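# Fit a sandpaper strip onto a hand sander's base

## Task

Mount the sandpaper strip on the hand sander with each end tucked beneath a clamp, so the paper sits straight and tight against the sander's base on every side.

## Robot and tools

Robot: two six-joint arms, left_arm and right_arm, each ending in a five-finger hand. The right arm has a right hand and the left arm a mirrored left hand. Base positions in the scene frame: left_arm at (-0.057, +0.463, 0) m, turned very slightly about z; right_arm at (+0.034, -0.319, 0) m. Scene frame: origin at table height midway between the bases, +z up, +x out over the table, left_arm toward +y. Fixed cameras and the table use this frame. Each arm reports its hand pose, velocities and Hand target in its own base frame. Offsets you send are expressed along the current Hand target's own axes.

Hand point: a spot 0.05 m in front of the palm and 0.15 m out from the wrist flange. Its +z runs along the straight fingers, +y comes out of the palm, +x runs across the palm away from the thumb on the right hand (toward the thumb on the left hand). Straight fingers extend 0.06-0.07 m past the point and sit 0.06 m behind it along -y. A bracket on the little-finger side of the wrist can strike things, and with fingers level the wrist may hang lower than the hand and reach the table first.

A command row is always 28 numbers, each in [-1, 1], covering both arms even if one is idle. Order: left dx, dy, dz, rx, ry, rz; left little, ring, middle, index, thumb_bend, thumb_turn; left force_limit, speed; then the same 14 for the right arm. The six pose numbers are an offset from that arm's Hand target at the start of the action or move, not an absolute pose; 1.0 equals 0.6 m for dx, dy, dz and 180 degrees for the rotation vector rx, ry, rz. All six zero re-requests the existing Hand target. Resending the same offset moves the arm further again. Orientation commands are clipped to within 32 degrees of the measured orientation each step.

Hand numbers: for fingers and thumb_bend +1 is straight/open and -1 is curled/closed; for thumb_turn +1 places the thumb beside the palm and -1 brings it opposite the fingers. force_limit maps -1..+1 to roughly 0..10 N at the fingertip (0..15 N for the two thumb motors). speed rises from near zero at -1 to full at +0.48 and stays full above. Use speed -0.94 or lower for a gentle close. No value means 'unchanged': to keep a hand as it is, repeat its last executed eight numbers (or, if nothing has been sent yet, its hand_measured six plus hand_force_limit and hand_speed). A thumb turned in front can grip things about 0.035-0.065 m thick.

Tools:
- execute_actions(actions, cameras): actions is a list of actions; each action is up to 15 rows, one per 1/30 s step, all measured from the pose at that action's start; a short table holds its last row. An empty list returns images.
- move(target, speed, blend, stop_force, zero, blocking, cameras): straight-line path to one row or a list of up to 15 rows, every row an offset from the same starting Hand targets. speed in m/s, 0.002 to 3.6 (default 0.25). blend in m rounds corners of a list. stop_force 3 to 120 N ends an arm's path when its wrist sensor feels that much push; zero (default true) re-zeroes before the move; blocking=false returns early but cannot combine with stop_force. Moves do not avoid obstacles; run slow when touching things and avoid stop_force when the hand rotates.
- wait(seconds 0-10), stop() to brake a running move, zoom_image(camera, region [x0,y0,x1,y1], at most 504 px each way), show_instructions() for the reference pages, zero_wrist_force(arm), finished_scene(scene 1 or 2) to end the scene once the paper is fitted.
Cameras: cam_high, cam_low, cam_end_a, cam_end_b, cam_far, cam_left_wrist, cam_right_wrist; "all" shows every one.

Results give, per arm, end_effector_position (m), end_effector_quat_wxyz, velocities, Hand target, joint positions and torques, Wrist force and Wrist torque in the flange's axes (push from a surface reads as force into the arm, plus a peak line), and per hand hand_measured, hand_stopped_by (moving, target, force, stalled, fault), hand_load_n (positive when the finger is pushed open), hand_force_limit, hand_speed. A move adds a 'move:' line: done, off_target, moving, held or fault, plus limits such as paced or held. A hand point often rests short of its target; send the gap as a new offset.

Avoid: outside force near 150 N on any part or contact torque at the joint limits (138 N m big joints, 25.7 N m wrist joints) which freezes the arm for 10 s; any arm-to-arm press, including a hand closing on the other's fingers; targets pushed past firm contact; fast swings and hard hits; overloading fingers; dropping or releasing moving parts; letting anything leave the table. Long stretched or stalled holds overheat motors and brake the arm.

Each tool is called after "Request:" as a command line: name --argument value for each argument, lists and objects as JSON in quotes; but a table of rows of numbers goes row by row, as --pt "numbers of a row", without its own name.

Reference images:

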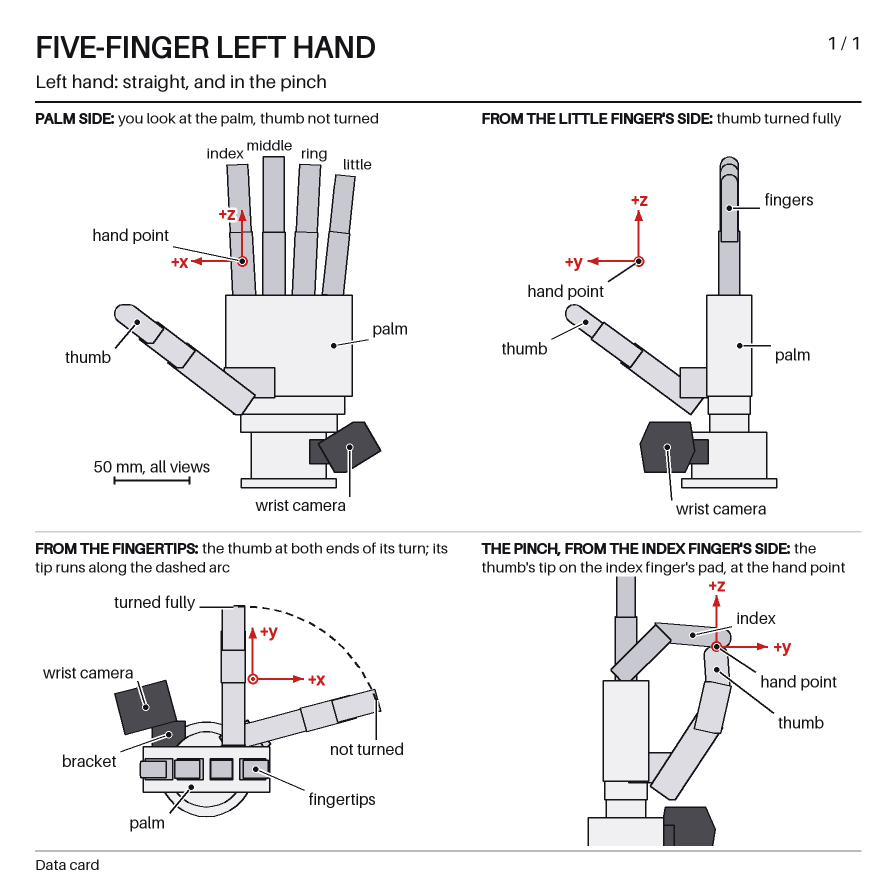

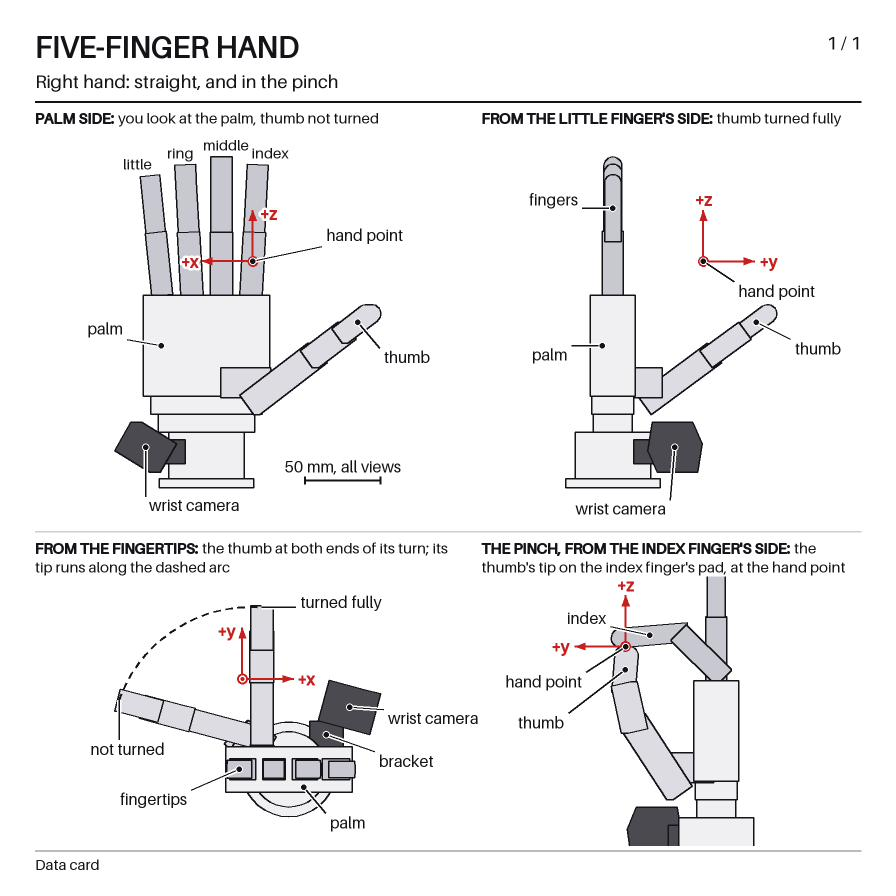

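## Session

Request:
execute_actions --actions '[]'

Scene clock: 0.00 s.
left_arm: end_effector_position=(+0.8110, -0.0067, +0.1548) hand_measured=(+1.000, +1.000, +1.000, +1.000, +1.000, +1.000) hand_load_n=(+0.0, +0.0, +0.0, +0.0, +0.0, +0.0) hand_stopped_by=(target, target, target, target, target, target) hand_force_limit=0.00 hand_speed=-0.80 end_effector_quat_wxyz=(-0.072, +0.977, +0.000, +0.201) | right_arm: end_effector_position=(+0.4644, +0.4011, +0.2712) hand_measured=(+1.000, +1.000, +1.000, +1.000, +1.000, +1.000) hand_load_n=(+0.0, +0.0, +0.0, +0.0, +0.0, +0.0) hand_stopped_by=(target, target, target, target, target, target) hand_force_limit=0.00 hand_speed=-0.80 end_effector_quat_wxyz=(+0.033, -0.642, +0.727, +0.242)
Joint positions: left_arm=[3.365 -2.635 -0.376 1.868 -1.621 1.806] | right_arm=[0.226 -0.667 0.621 1.805 1.112 -2.836]
Joint velocities: within noise
Joint torques (N m): no reading
Wrist force (N): no reading
Wrist torque (N m): no reading
Wrist force, peak (N): no reading
Hand target: left_arm +0.8110, -0.0067, +0.1548; -0.072, +0.977, +0.000, +0.201 | right_arm +0.4644, +0.4011, +0.2712; +0.033, -0.642, +0.727, +0.242

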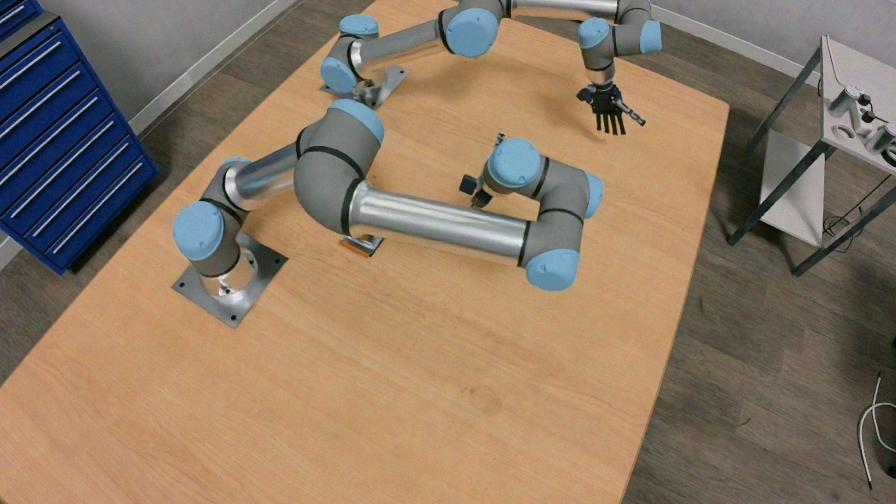

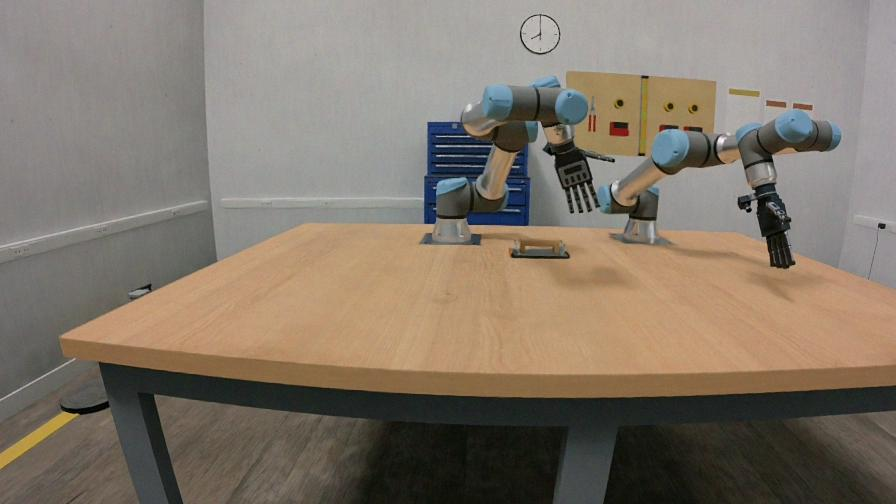

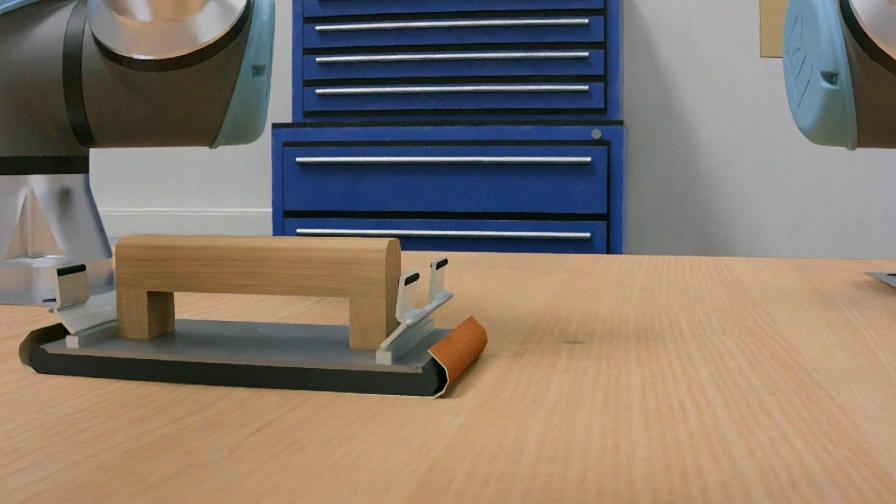

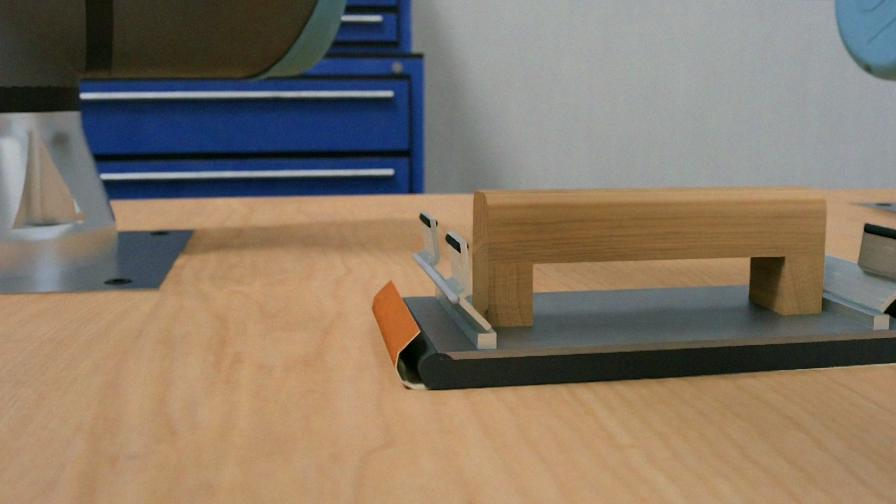

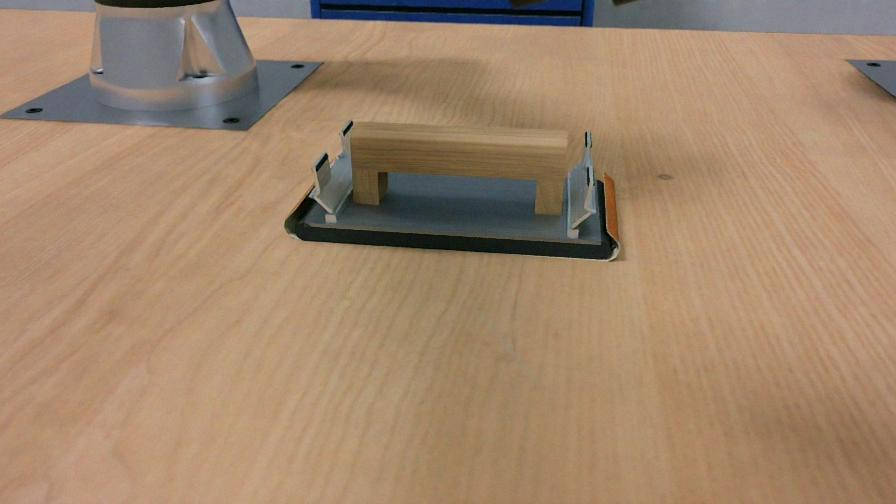

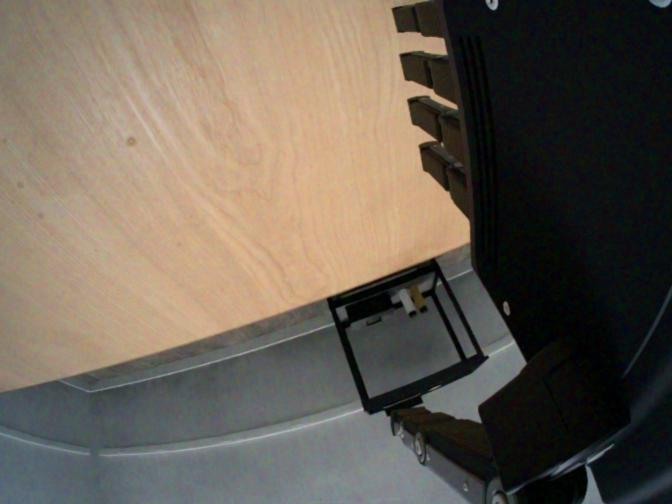

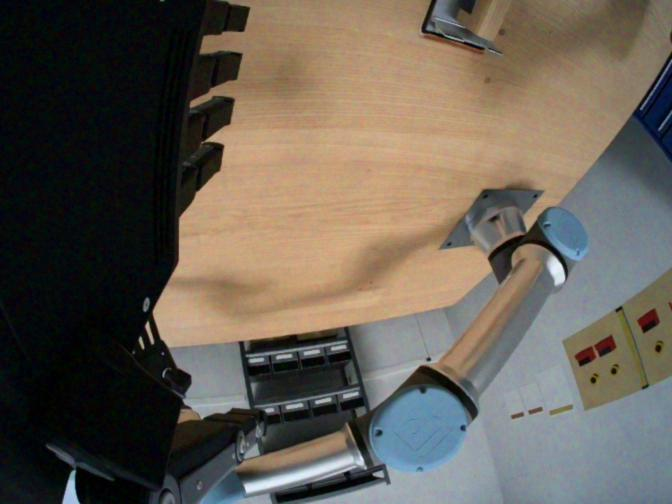

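Request:
zoom_image --camera "cam_far" --region '[260, 90, 660, 290]'

Request:
zoom_image --camera "cam_end_a" --region '[360, 240, 560, 420]'

Request:
zoom_image --camera "cam_end_b" --region '[350, 200, 600, 420]'

Request:
zoom_image --camera "cam_end_a" --region '[0, 240, 200, 420]'

Scaled by 1.260 from the camera's 896x504 image, which has a finer 1280x720 frame.

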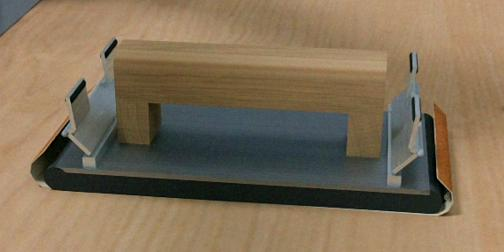

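Scaled by 2.520 from the camera's 896x504 image, which has a finer 1280x720 frame.

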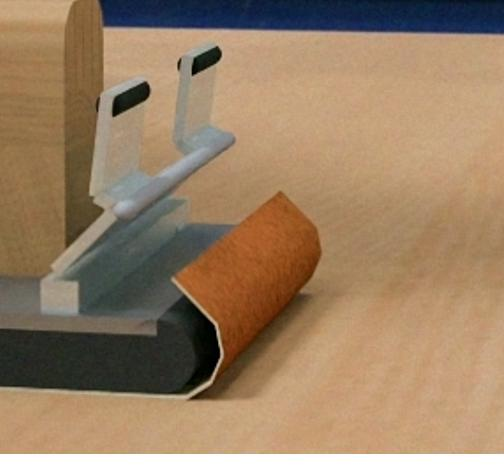

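Scaled by 2.016 from the camera's 896x504 image, which has a finer 1280x720 frame.

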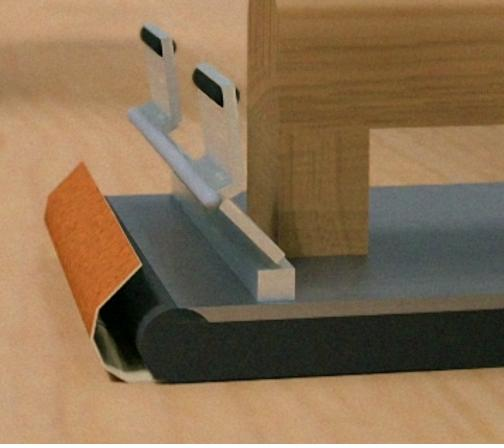

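Scaled by 2.520 from the camera's 896x504 image, which has a finer 1280x720 frame.

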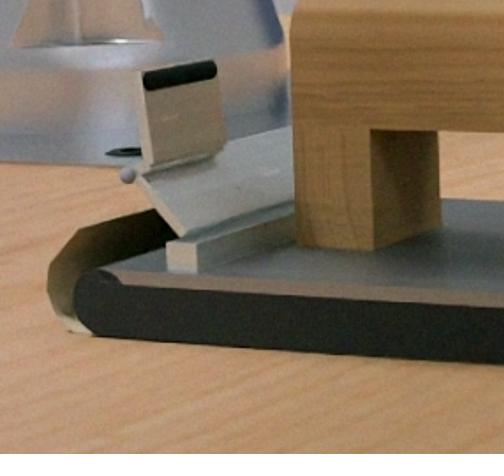

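Request:
zoom_image --camera "cam_far" --region '[270, 180, 370, 260]'

Request:
zoom_image --camera "cam_far" --region '[550, 150, 650, 280]'

Request:
zoom_image --camera "cam_high" --region '[310, 200, 410, 280]'

Scaled by 5.040 from the camera's 896x504 image, which has a finer 1280x720 frame.

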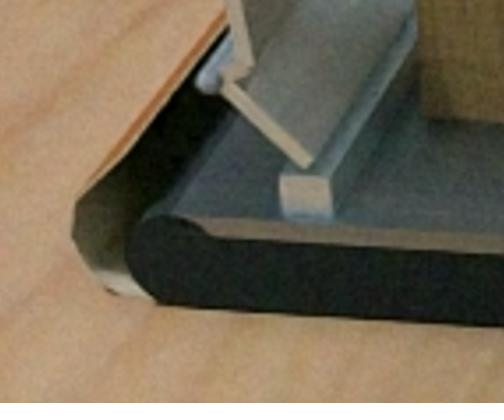

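Scaled by 3.877 from the camera's 896x504 image, which has a finer 1280x720 frame.

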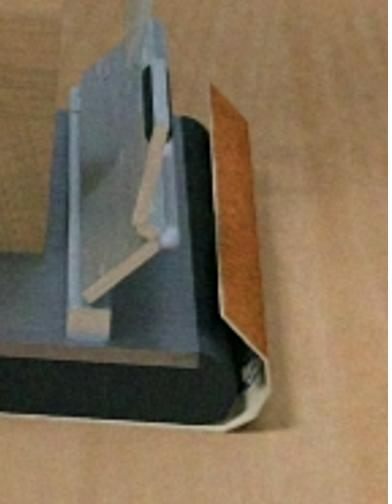

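Scaled by 5.040 from the camera's 896x504 image, which has a finer 1280x720 frame.

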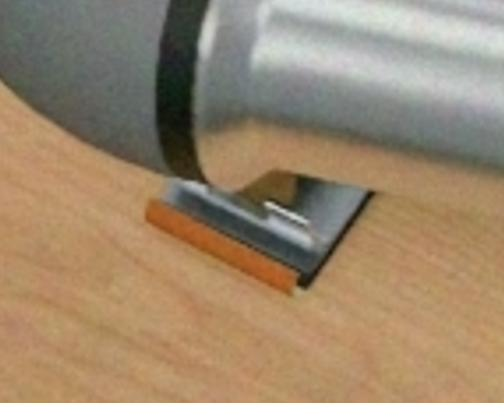

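Request:
move --target '[0,0,0,0,0,0,1,1,1,1,1,1,0,-0.8,0.3478,0.2469,-0.0148,-0.0285,-0.1262,0.4030,-0.8,-0.8,1,-0.8,1,1,0,0]' --speed 0.3 --cameras '["cam_high","cam_far","cam_end_a"]'

Request:
zoom_image --camera "cam_high" --region '[310, 150, 450, 280]'

Scene clock: 97.93 s.
left_arm: end_effector_position=(+0.8110, -0.0067, +0.1548) hand_measured=(+1.000, +1.000, +1.000, +1.000, +1.000, +1.000) hand_load_n=(+0.0, +0.0, +0.0, +0.0, +0.0, +0.0) hand_stopped_by=(target, target, target, target, target, target) hand_force_limit=0.00 hand_speed=-0.80 end_effector_quat_wxyz=(-0.072, +0.977, +0.000, +0.201) | right_arm: end_effector_position=(+0.2900, +0.2149, +0.2500) hand_measured=(-0.800, -0.800, +1.000, -0.800, +1.000, +1.000) hand_load_n=(+0.0, +0.0, +0.0, +0.0, +0.0, +0.0) hand_stopped_by=(target, target, target, target, target, target) hand_force_limit=0.00 hand_speed=0.00 end_effector_quat_wxyz=(-0.009, -0.036, +0.933, +0.358)
Joint positions: left_arm=[3.365 -2.635 -0.376 1.868 -1.621 1.806] | right_arm=[-0.505 -1.536 2.179 1.379 0.972 -2.294]
Joint torques (N m): left_arm=[0.63 51.24 18.71 -1.71 -0.21 -0.21] | right_arm=[-12.14 -27.74 -2.16 5.55 1.22 -1.33]
Wrist force (N): left_arm=[-0.2 0.1 -0.3] | right_arm=[0.5 1.4 -0.1]
Wrist torque (N m): left_arm=[0.03 0.03 -0.02] | right_arm=[0.23 -0.03 0.10]
Wrist force, peak (N): left_arm=[-0.2 0.1 -0.5] | right_arm=[0.4 1.9 0.2]
Hand target: left_arm +0.8110, -0.0067, +0.1548; -0.072, +0.977, +0.000, +0.201 | right_arm +0.2900, +0.2148, +0.2500; -0.009, -0.035, +0.933, +0.358
Off the commanded pose: left_arm 0.000 m, 0 deg | right_arm 0.000 m, 0 deg.
move: done
Images, in order (width x height): cam_high 896x504, cam_end_a 896x504, cam_far 896x504.

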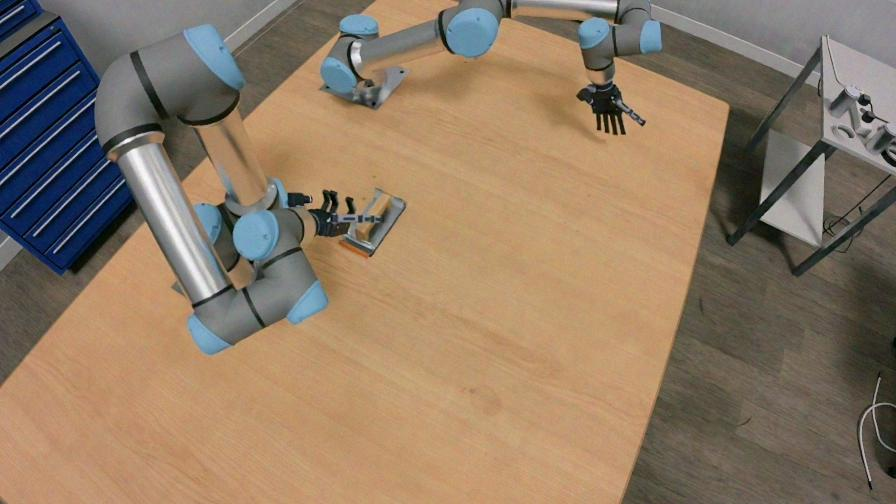

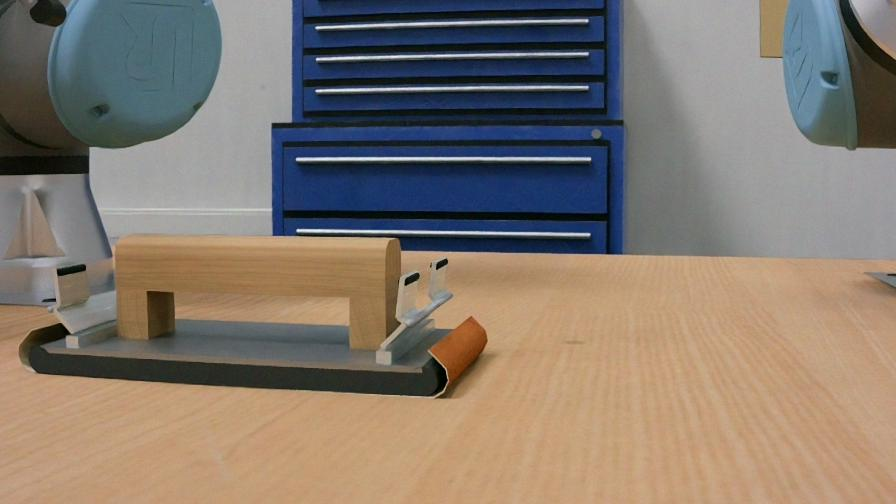

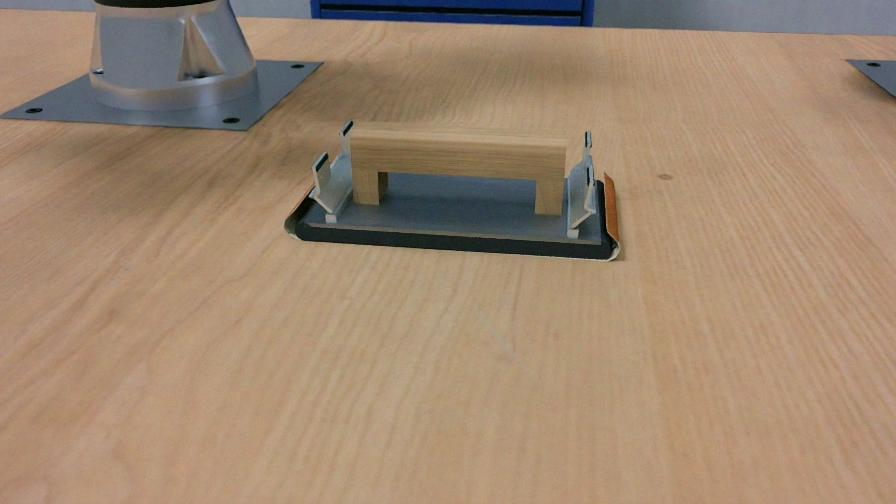

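Scaled by 3.600 from the camera's 896x504 image, which has a finer 1280x720 frame.

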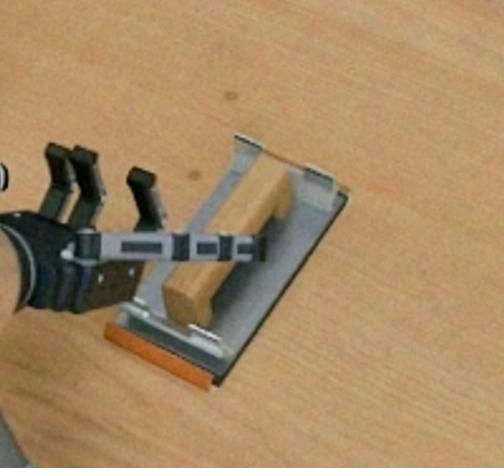

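Request:
move --target '[-0.6975,0.498,-0.3662,-0.0286,-0.1274,-0.0031,0,0,0,0,1,1,0,0,0,0,0,0,0,0,-0.8,-0.8,1,-0.8,1,1,0,0]' --speed 0.3 --cameras '["cam_high","cam_far","cam_left_wrist","cam_right_wrist"]'

Request:
zoom_image --camera "cam_left_wrist" --region '[0, 60, 300, 300]'

Scene clock: 116.77 s.
left_arm: end_effector_position=(+0.3485, -0.3207, +0.1478) hand_measured=(+0.000, +0.000, +0.000, +0.000, +1.000, +1.000) hand_load_n=(+0.0, +0.0, +0.5, +0.0, +0.0, +0.0) hand_stopped_by=(target, target, target, target, target, target) hand_force_limit=0.00 hand_speed=0.00 end_effector_quat_wxyz=(-0.026, +1.000, +0.010, +0.003) | right_arm: end_effector_position=(+0.2900, +0.2148, +0.2500) hand_measured=(-0.800, -0.800, +1.000, -0.800, +1.000, +1.000) hand_load_n=(+0.0, +0.0, +0.0, +0.0, +0.0, +0.0) hand_stopped_by=(target, target, target, target, target, target) hand_force_limit=0.00 hand_speed=0.00 end_effector_quat_wxyz=(-0.009, -0.035, +0.933, +0.358)
Joint positions: left_arm=[2.75 -1.906 -1.669 1.989 -1.622 1.16] | right_arm=[-0.506 -1.536 2.18 1.379 0.972 -2.294]
Joint torques (N m): left_arm=[-6.35 34.59 5.86 -4.14 1.05 -2.19] | right_arm=[-12.32 -26.73 -2.73 5.43 1.12 -1.2]
Wrist force (N): left_arm=[0.0 0.1 -0.2] | right_arm=[0.3 1.3 -0.2]
Wrist torque (N m): left_arm=[0.07 0.02 0.03] | right_arm=[0.23 -0.01 0.08]
Wrist force, peak (N): left_arm=[-1.0 0.9 0.0] | right_arm=[0.9 1.7 -0.4]
Hand target: left_arm +0.3484, -0.3208, +0.1478; -0.026, +1.000, +0.010, +0.003 | right_arm +0.2900, +0.2148, +0.2500; -0.009, -0.035, +0.933, +0.358
Off the commanded pose: left_arm 0.000 m, 0 deg | right_arm 0.000 m, 0 deg.
move: done
Images, in order (width x height): cam_high 896x504, cam_far 896x504, cam_left_wrist 672x504, cam_right_wrist 672x504.

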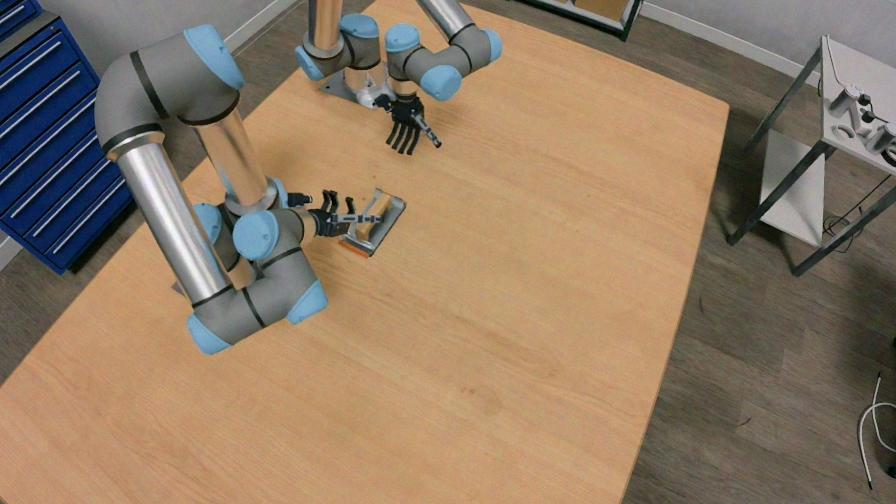

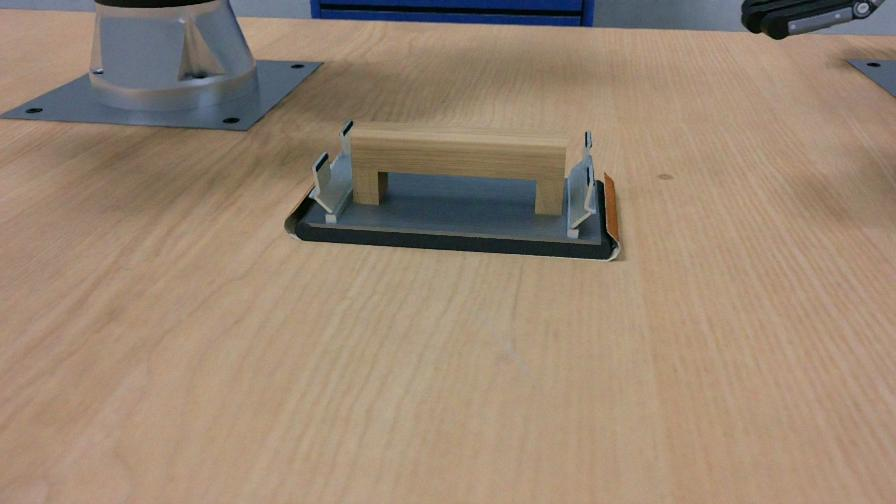

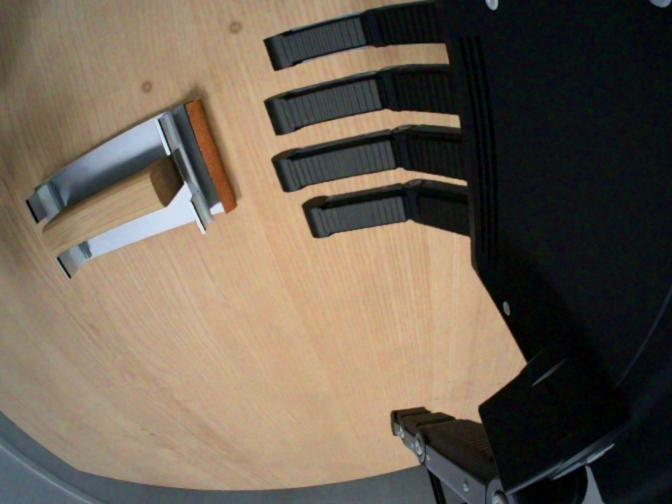

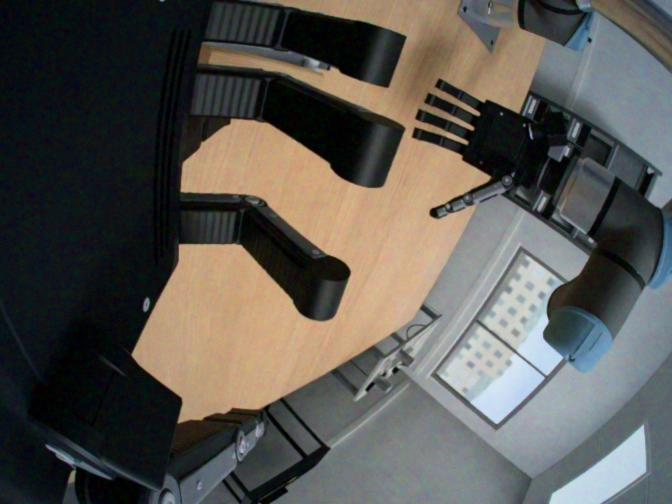

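Scaled by 1.680 from the camera's 672x504 image, which has a finer 960x720 frame.

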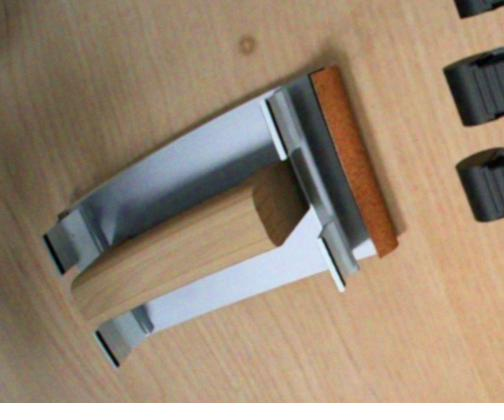

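Request:
move --target '[-0.09,0.2028,-0.115,-0.2389,0.0022,-0.0051,-0.8,-0.8,-0.8,1,1,1,0,0,0,0,0,0,0,0,-0.8,-0.8,1,-0.8,1,1,0,0]' --speed 0.2 --cameras '["cam_far","cam_end_a","cam_high"]'

Request:
zoom_image --camera "cam_high" --region '[310, 150, 450, 280]'

Scene clock: 189.47 s.
left_arm: end_effector_position=(+0.2964, -0.4469, +0.2100) hand_measured=(-0.800, -0.800, -0.800, +1.000, +1.000, +1.000) hand_load_n=(+0.0, +0.5, +0.0, +0.0, +0.0, +0.0) hand_stopped_by=(target, target, target, target, target, target) hand_force_limit=0.00 hand_speed=0.00 end_effector_quat_wxyz=(+0.342, +0.940, +0.016, +0.010) | right_arm: end_effector_position=(+0.2900, +0.2148, +0.2500) hand_measured=(-0.800, -0.800, +1.000, -0.800, +1.000, +1.000) hand_load_n=(+0.0, +0.0, +0.0, +0.0, +0.0, +0.0) hand_stopped_by=(target, target, target, target, target, target) hand_force_limit=0.00 hand_speed=0.00 end_effector_quat_wxyz=(-0.009, -0.035, +0.933, +0.358)
Joint positions: left_arm=[2.775 -1.75 -1.887 2.39 -0.941 1.065] | right_arm=[-0.506 -1.536 2.18 1.379 0.972 -2.294]
Joint torques (N m): left_arm=[-5.98 28.41 6.34 -0.89 2.04 -1.95] | right_arm=[-12.48 -26.83 -2.64 5.29 1.04 -1.12]
Wrist force (N): left_arm=[-0.3 -0.6 0.6] | right_arm=[0.8 1.4 -0.4]
Wrist torque (N m): left_arm=[-0.05 0.09 0.01] | right_arm=[0.25 -0.07 0.12]
Wrist force, peak (N): left_arm=[-0.7 -0.5 0.7] | right_arm=[0.7 1.7 -0.3]
Hand target: left_arm +0.2964, -0.4470, +0.2100; +0.342, +0.940, +0.016, +0.010 | right_arm +0.2900, +0.2148, +0.2500; -0.009, -0.035, +0.933, +0.358
Off the commanded pose: left_arm 0.000 m, 0 deg | right_arm 0.000 m, 0 deg.
move: done
Images, in order (width x height): cam_high 896x504, cam_end_a 896x504, cam_far 896x504.

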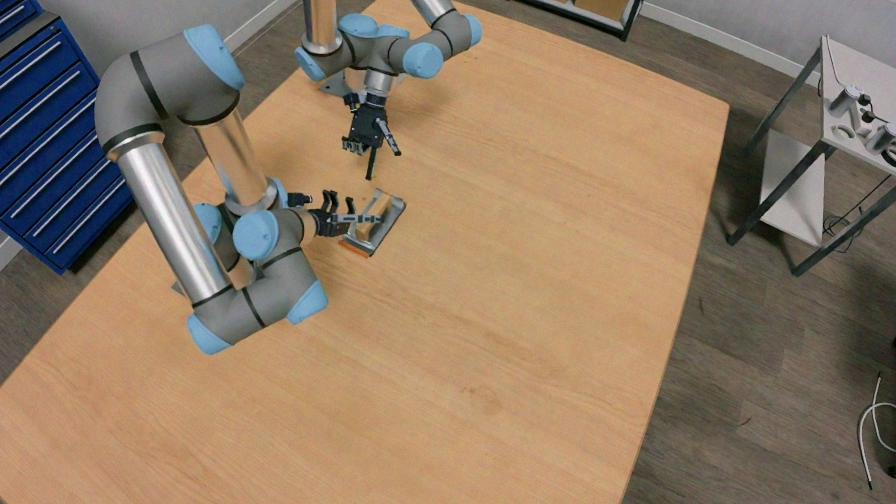

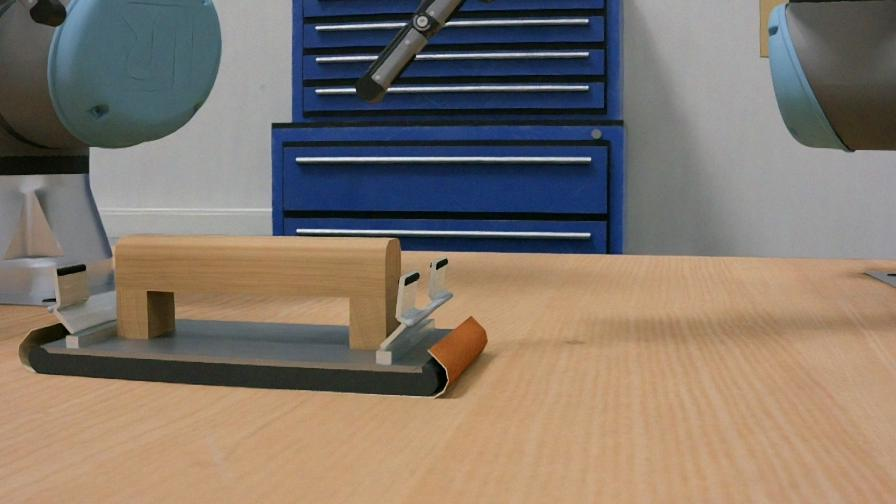

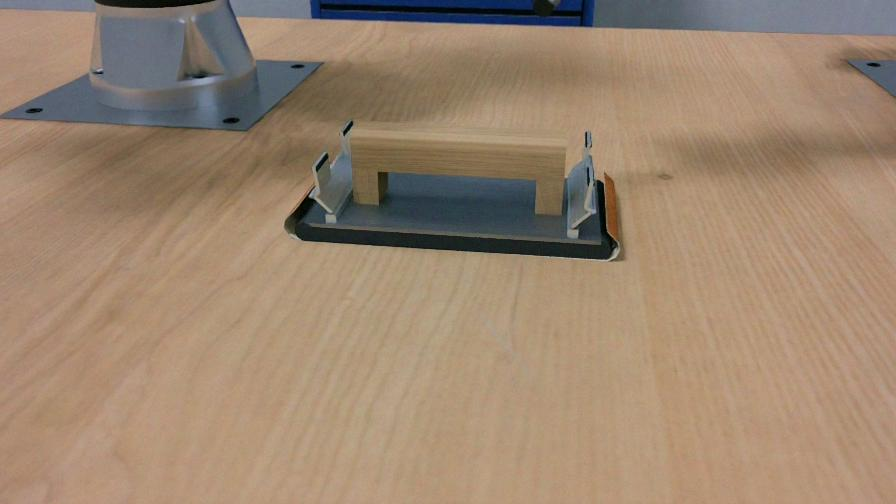

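Scaled by 3.600 from the camera's 896x504 image, which has a finer 1280x720 frame.

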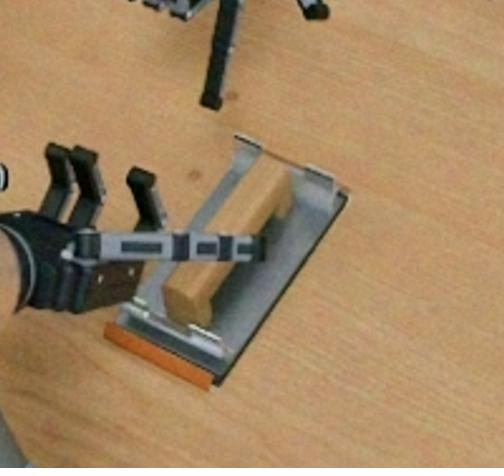

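Request:
move --target '[-0.001,-0.0846,0.1006,0,0,0,-0.8,-0.8,-0.8,1,1,1,0,0,0,0,0,0,0,0,-0.8,-0.8,1,-0.8,1,1,0,0]' --speed 0.06 --stop_force 4 --cameras '["cam_far","cam_end_a","cam_high","cam_left_wrist"]'

Request:
zoom_image --camera "cam_high" --region '[310, 150, 450, 280]'

Request:
zoom_image --camera "cam_far" --region '[460, 60, 660, 260]'

Scene clock: 200.33 s.
left_arm: end_effector_position=(+0.2964, -0.4469, +0.1311) hand_measured=(-0.800, -0.800, -0.800, +1.000, +1.000, +1.000) hand_load_n=(+0.0, +0.0, +0.0, +0.0, +0.0, +0.0) hand_stopped_by=(target, target, target, target, target, target) hand_force_limit=0.00 hand_speed=0.00 end_effector_quat_wxyz=(+0.342, +0.940, +0.016, +0.010) | right_arm: end_effector_position=(+0.2900, +0.2148, +0.2500) hand_measured=(-0.800, -0.800, +1.000, -0.800, +1.000, +1.000) hand_load_n=(+0.0, +0.0, +0.0, +0.0, +0.0, +0.0) hand_stopped_by=(target, target, target, target, target, target) hand_force_limit=0.00 hand_speed=0.00 end_effector_quat_wxyz=(-0.009, -0.035, +0.933, +0.358)
Joint positions: left_arm=[2.776 -1.862 -1.984 2.599 -0.941 1.065] | right_arm=[-0.506 -1.536 2.18 1.379 0.972 -2.294]
Joint torques (N m): left_arm=[-7.4 15.18 3.79 -0.54 1.94 -1.93] | right_arm=[-12.71 -26.35 -2.61 5.35 1 -1.25]
Wrist force (N): left_arm=[-0.3 -0.5 0.5] | right_arm=[0.4 1.4 0.0]
Wrist torque (N m): left_arm=[-0.04 0.09 -0.01] | right_arm=[0.23 -0.02 0.09]
Wrist force, peak (N): left_arm=[-0.5 -0.5 0.9] | right_arm=[0.8 1.8 -0.2]
Hand target: left_arm +0.2964, -0.4469, +0.1311; +0.342, +0.940, +0.016, +0.010 | right_arm +0.2900, +0.2148, +0.2500; -0.009, -0.035, +0.933, +0.358
Off the commanded pose: left_arm 0.000 m, 0 deg | right_arm 0.000 m, 0 deg.
move: done
Images, in order (width x height): cam_high 896x504, cam_end_a 896x504, cam_far 896x504, cam_left_wrist 672x504.

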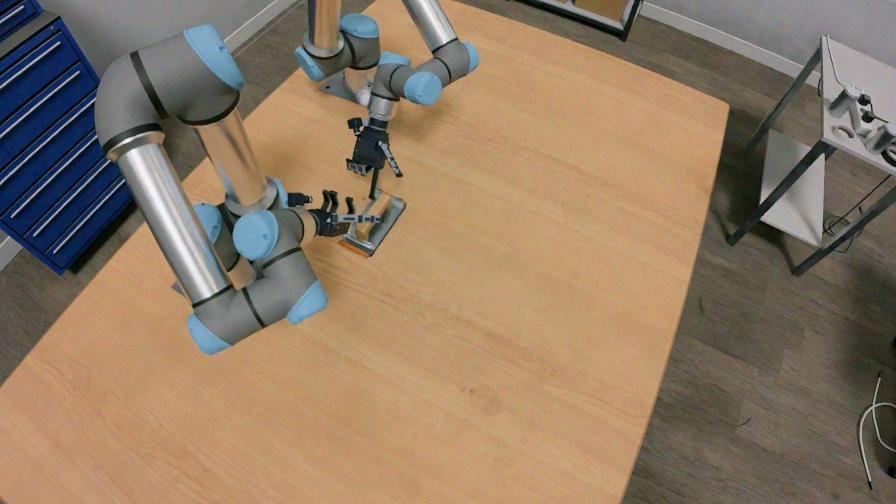

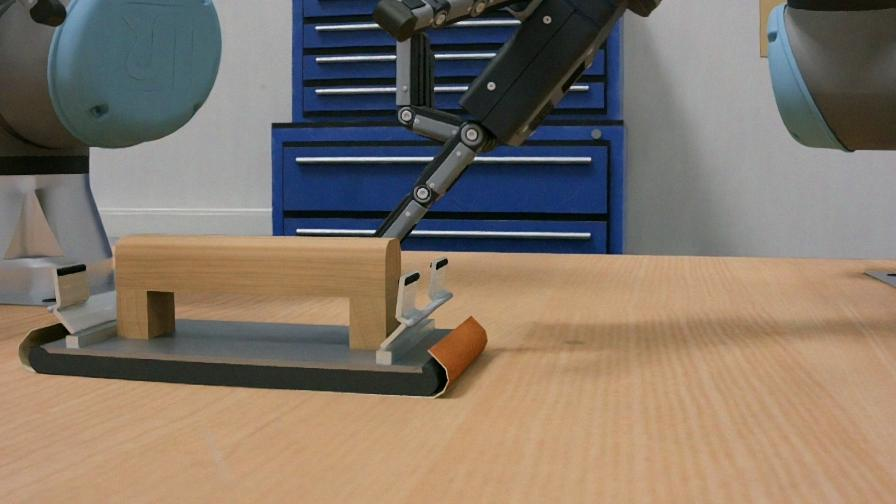

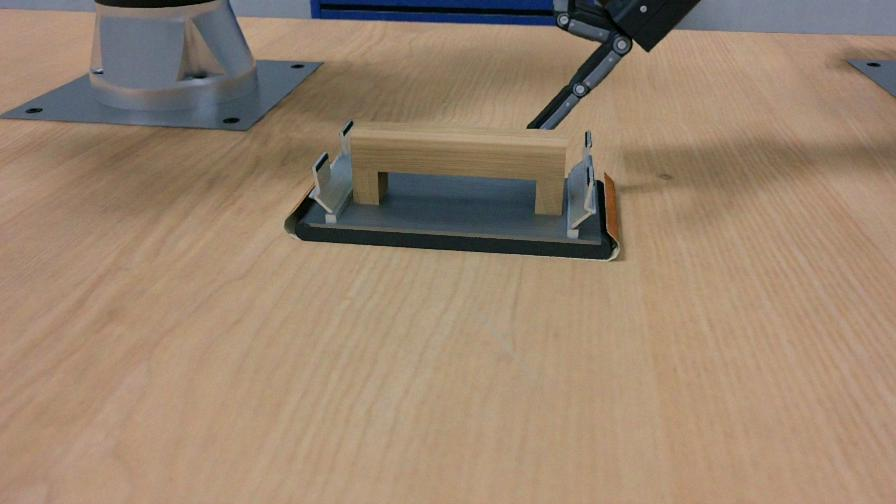

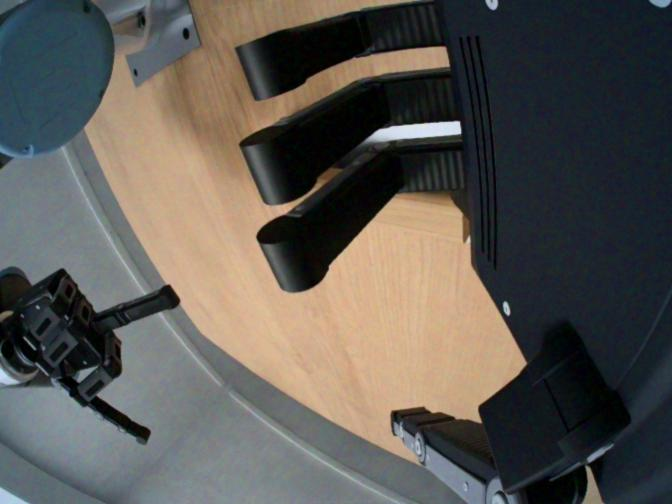

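Scaled by 3.600 from the camera's 896x504 image, which has a finer 1280x720 frame.

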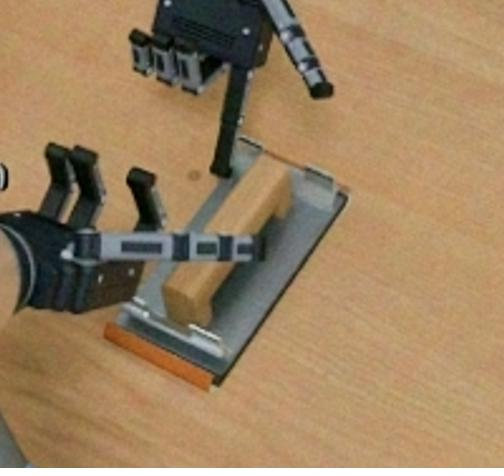

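Scaled by 2.520 from the camera's 896x504 image, which has a finer 1280x720 frame.

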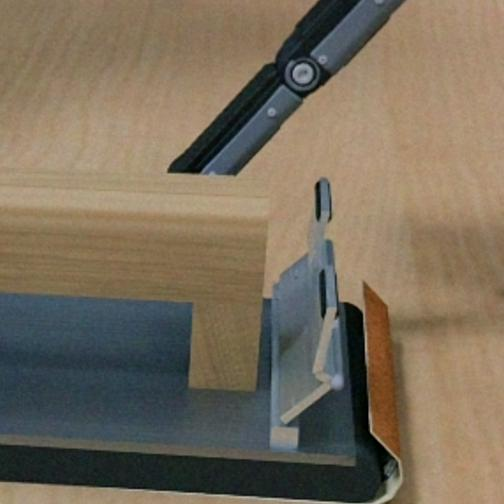

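Request:
move --target '[0.0333,0.0008,0.001,0,0,0,-0.8,-0.8,-0.8,1,1,1,0,0,0,0,0,0,0,0,-0.8,-0.8,1,-0.8,1,1,0,0]' --speed 0.012 --stop_force 3 --cameras '["cam_far","cam_high"]'

Request:
zoom_image --camera "cam_far" --region '[260, 90, 660, 290]'

Scene clock: 212.27 s.
left_arm: end_effector_position=(+0.3164, -0.4469, +0.1311) hand_measured=(-0.800, -0.800, -0.800, +1.000, +1.000, +1.000) hand_load_n=(+0.0, +0.0, +0.0, +0.0, +0.0, +0.0) hand_stopped_by=(target, target, target, target, target, target) hand_force_limit=0.00 hand_speed=0.00 end_effector_quat_wxyz=(+0.342, +0.940, +0.016, +0.010) | right_arm: end_effector_position=(+0.2900, +0.2148, +0.2500) hand_measured=(-0.800, -0.800, +1.000, -0.800, +1.000, +1.000) hand_load_n=(+0.0, +0.0, +0.0, +0.0, -0.5, +0.0) hand_stopped_by=(target, target, target, target, target, target) hand_force_limit=0.00 hand_speed=0.00 end_effector_quat_wxyz=(-0.009, -0.035, +0.933, +0.358)
Joint positions: left_arm=[2.796 -1.896 -1.94 2.575 -0.934 1.09] | right_arm=[-0.506 -1.536 2.18 1.379 0.972 -2.294]
Joint torques (N m): left_arm=[9.18 16.99 23.49 -3.2 1.88 1.68] | right_arm=[-12.43 -25.86 -3.22 5.26 0.99 -1.17]
Wrist force (N): left_arm=[-1.7 -1.0 -0.5] | right_arm=[0.4 1.4 -0.2]
Wrist torque (N m): left_arm=[0.04 0.03 -0.19] | right_arm=[0.23 -0.02 0.09]
Wrist force, peak (N): left_arm=[-2.0 -1.0 -0.4] | right_arm=[0.3 1.9 -0.5]
Hand target: left_arm +0.3164, -0.4469, +0.1311; +0.342, +0.940, +0.016, +0.010 | right_arm +0.2900, +0.2148, +0.2500; -0.009, -0.035, +0.933, +0.358
Off the commanded pose: left_arm 0.000 m, 0 deg | right_arm 0.000 m, 0 deg.
move: done
Images, in order (width x height): cam_high 896x504, cam_far 896x504.

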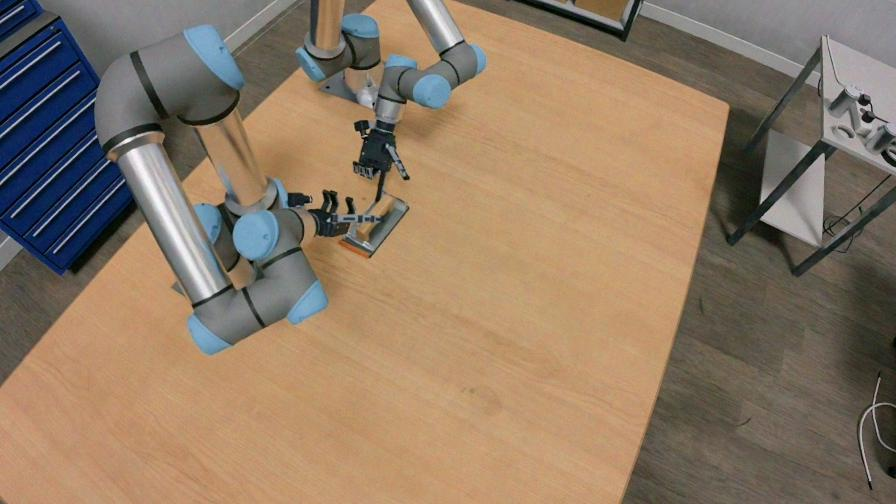

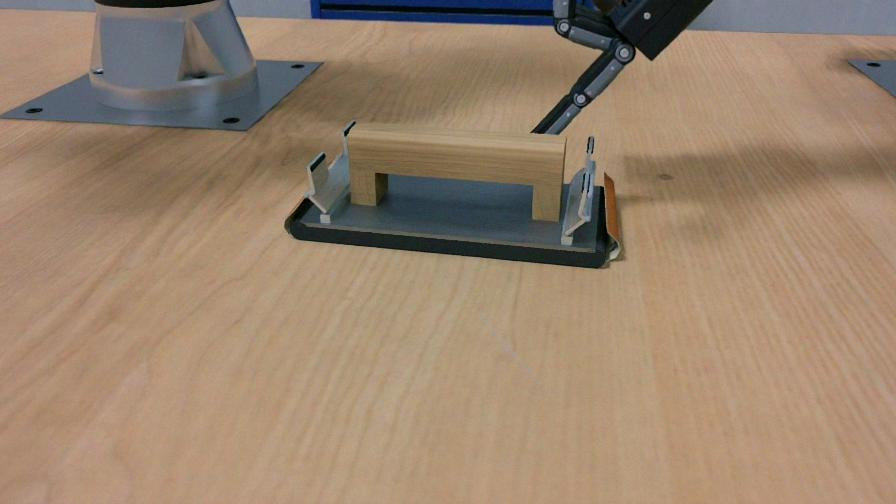

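Scaled by 1.260 from the camera's 896x504 image, which has a finer 1280x720 frame.

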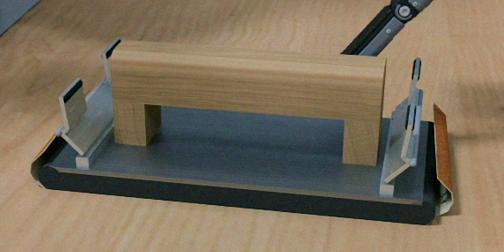

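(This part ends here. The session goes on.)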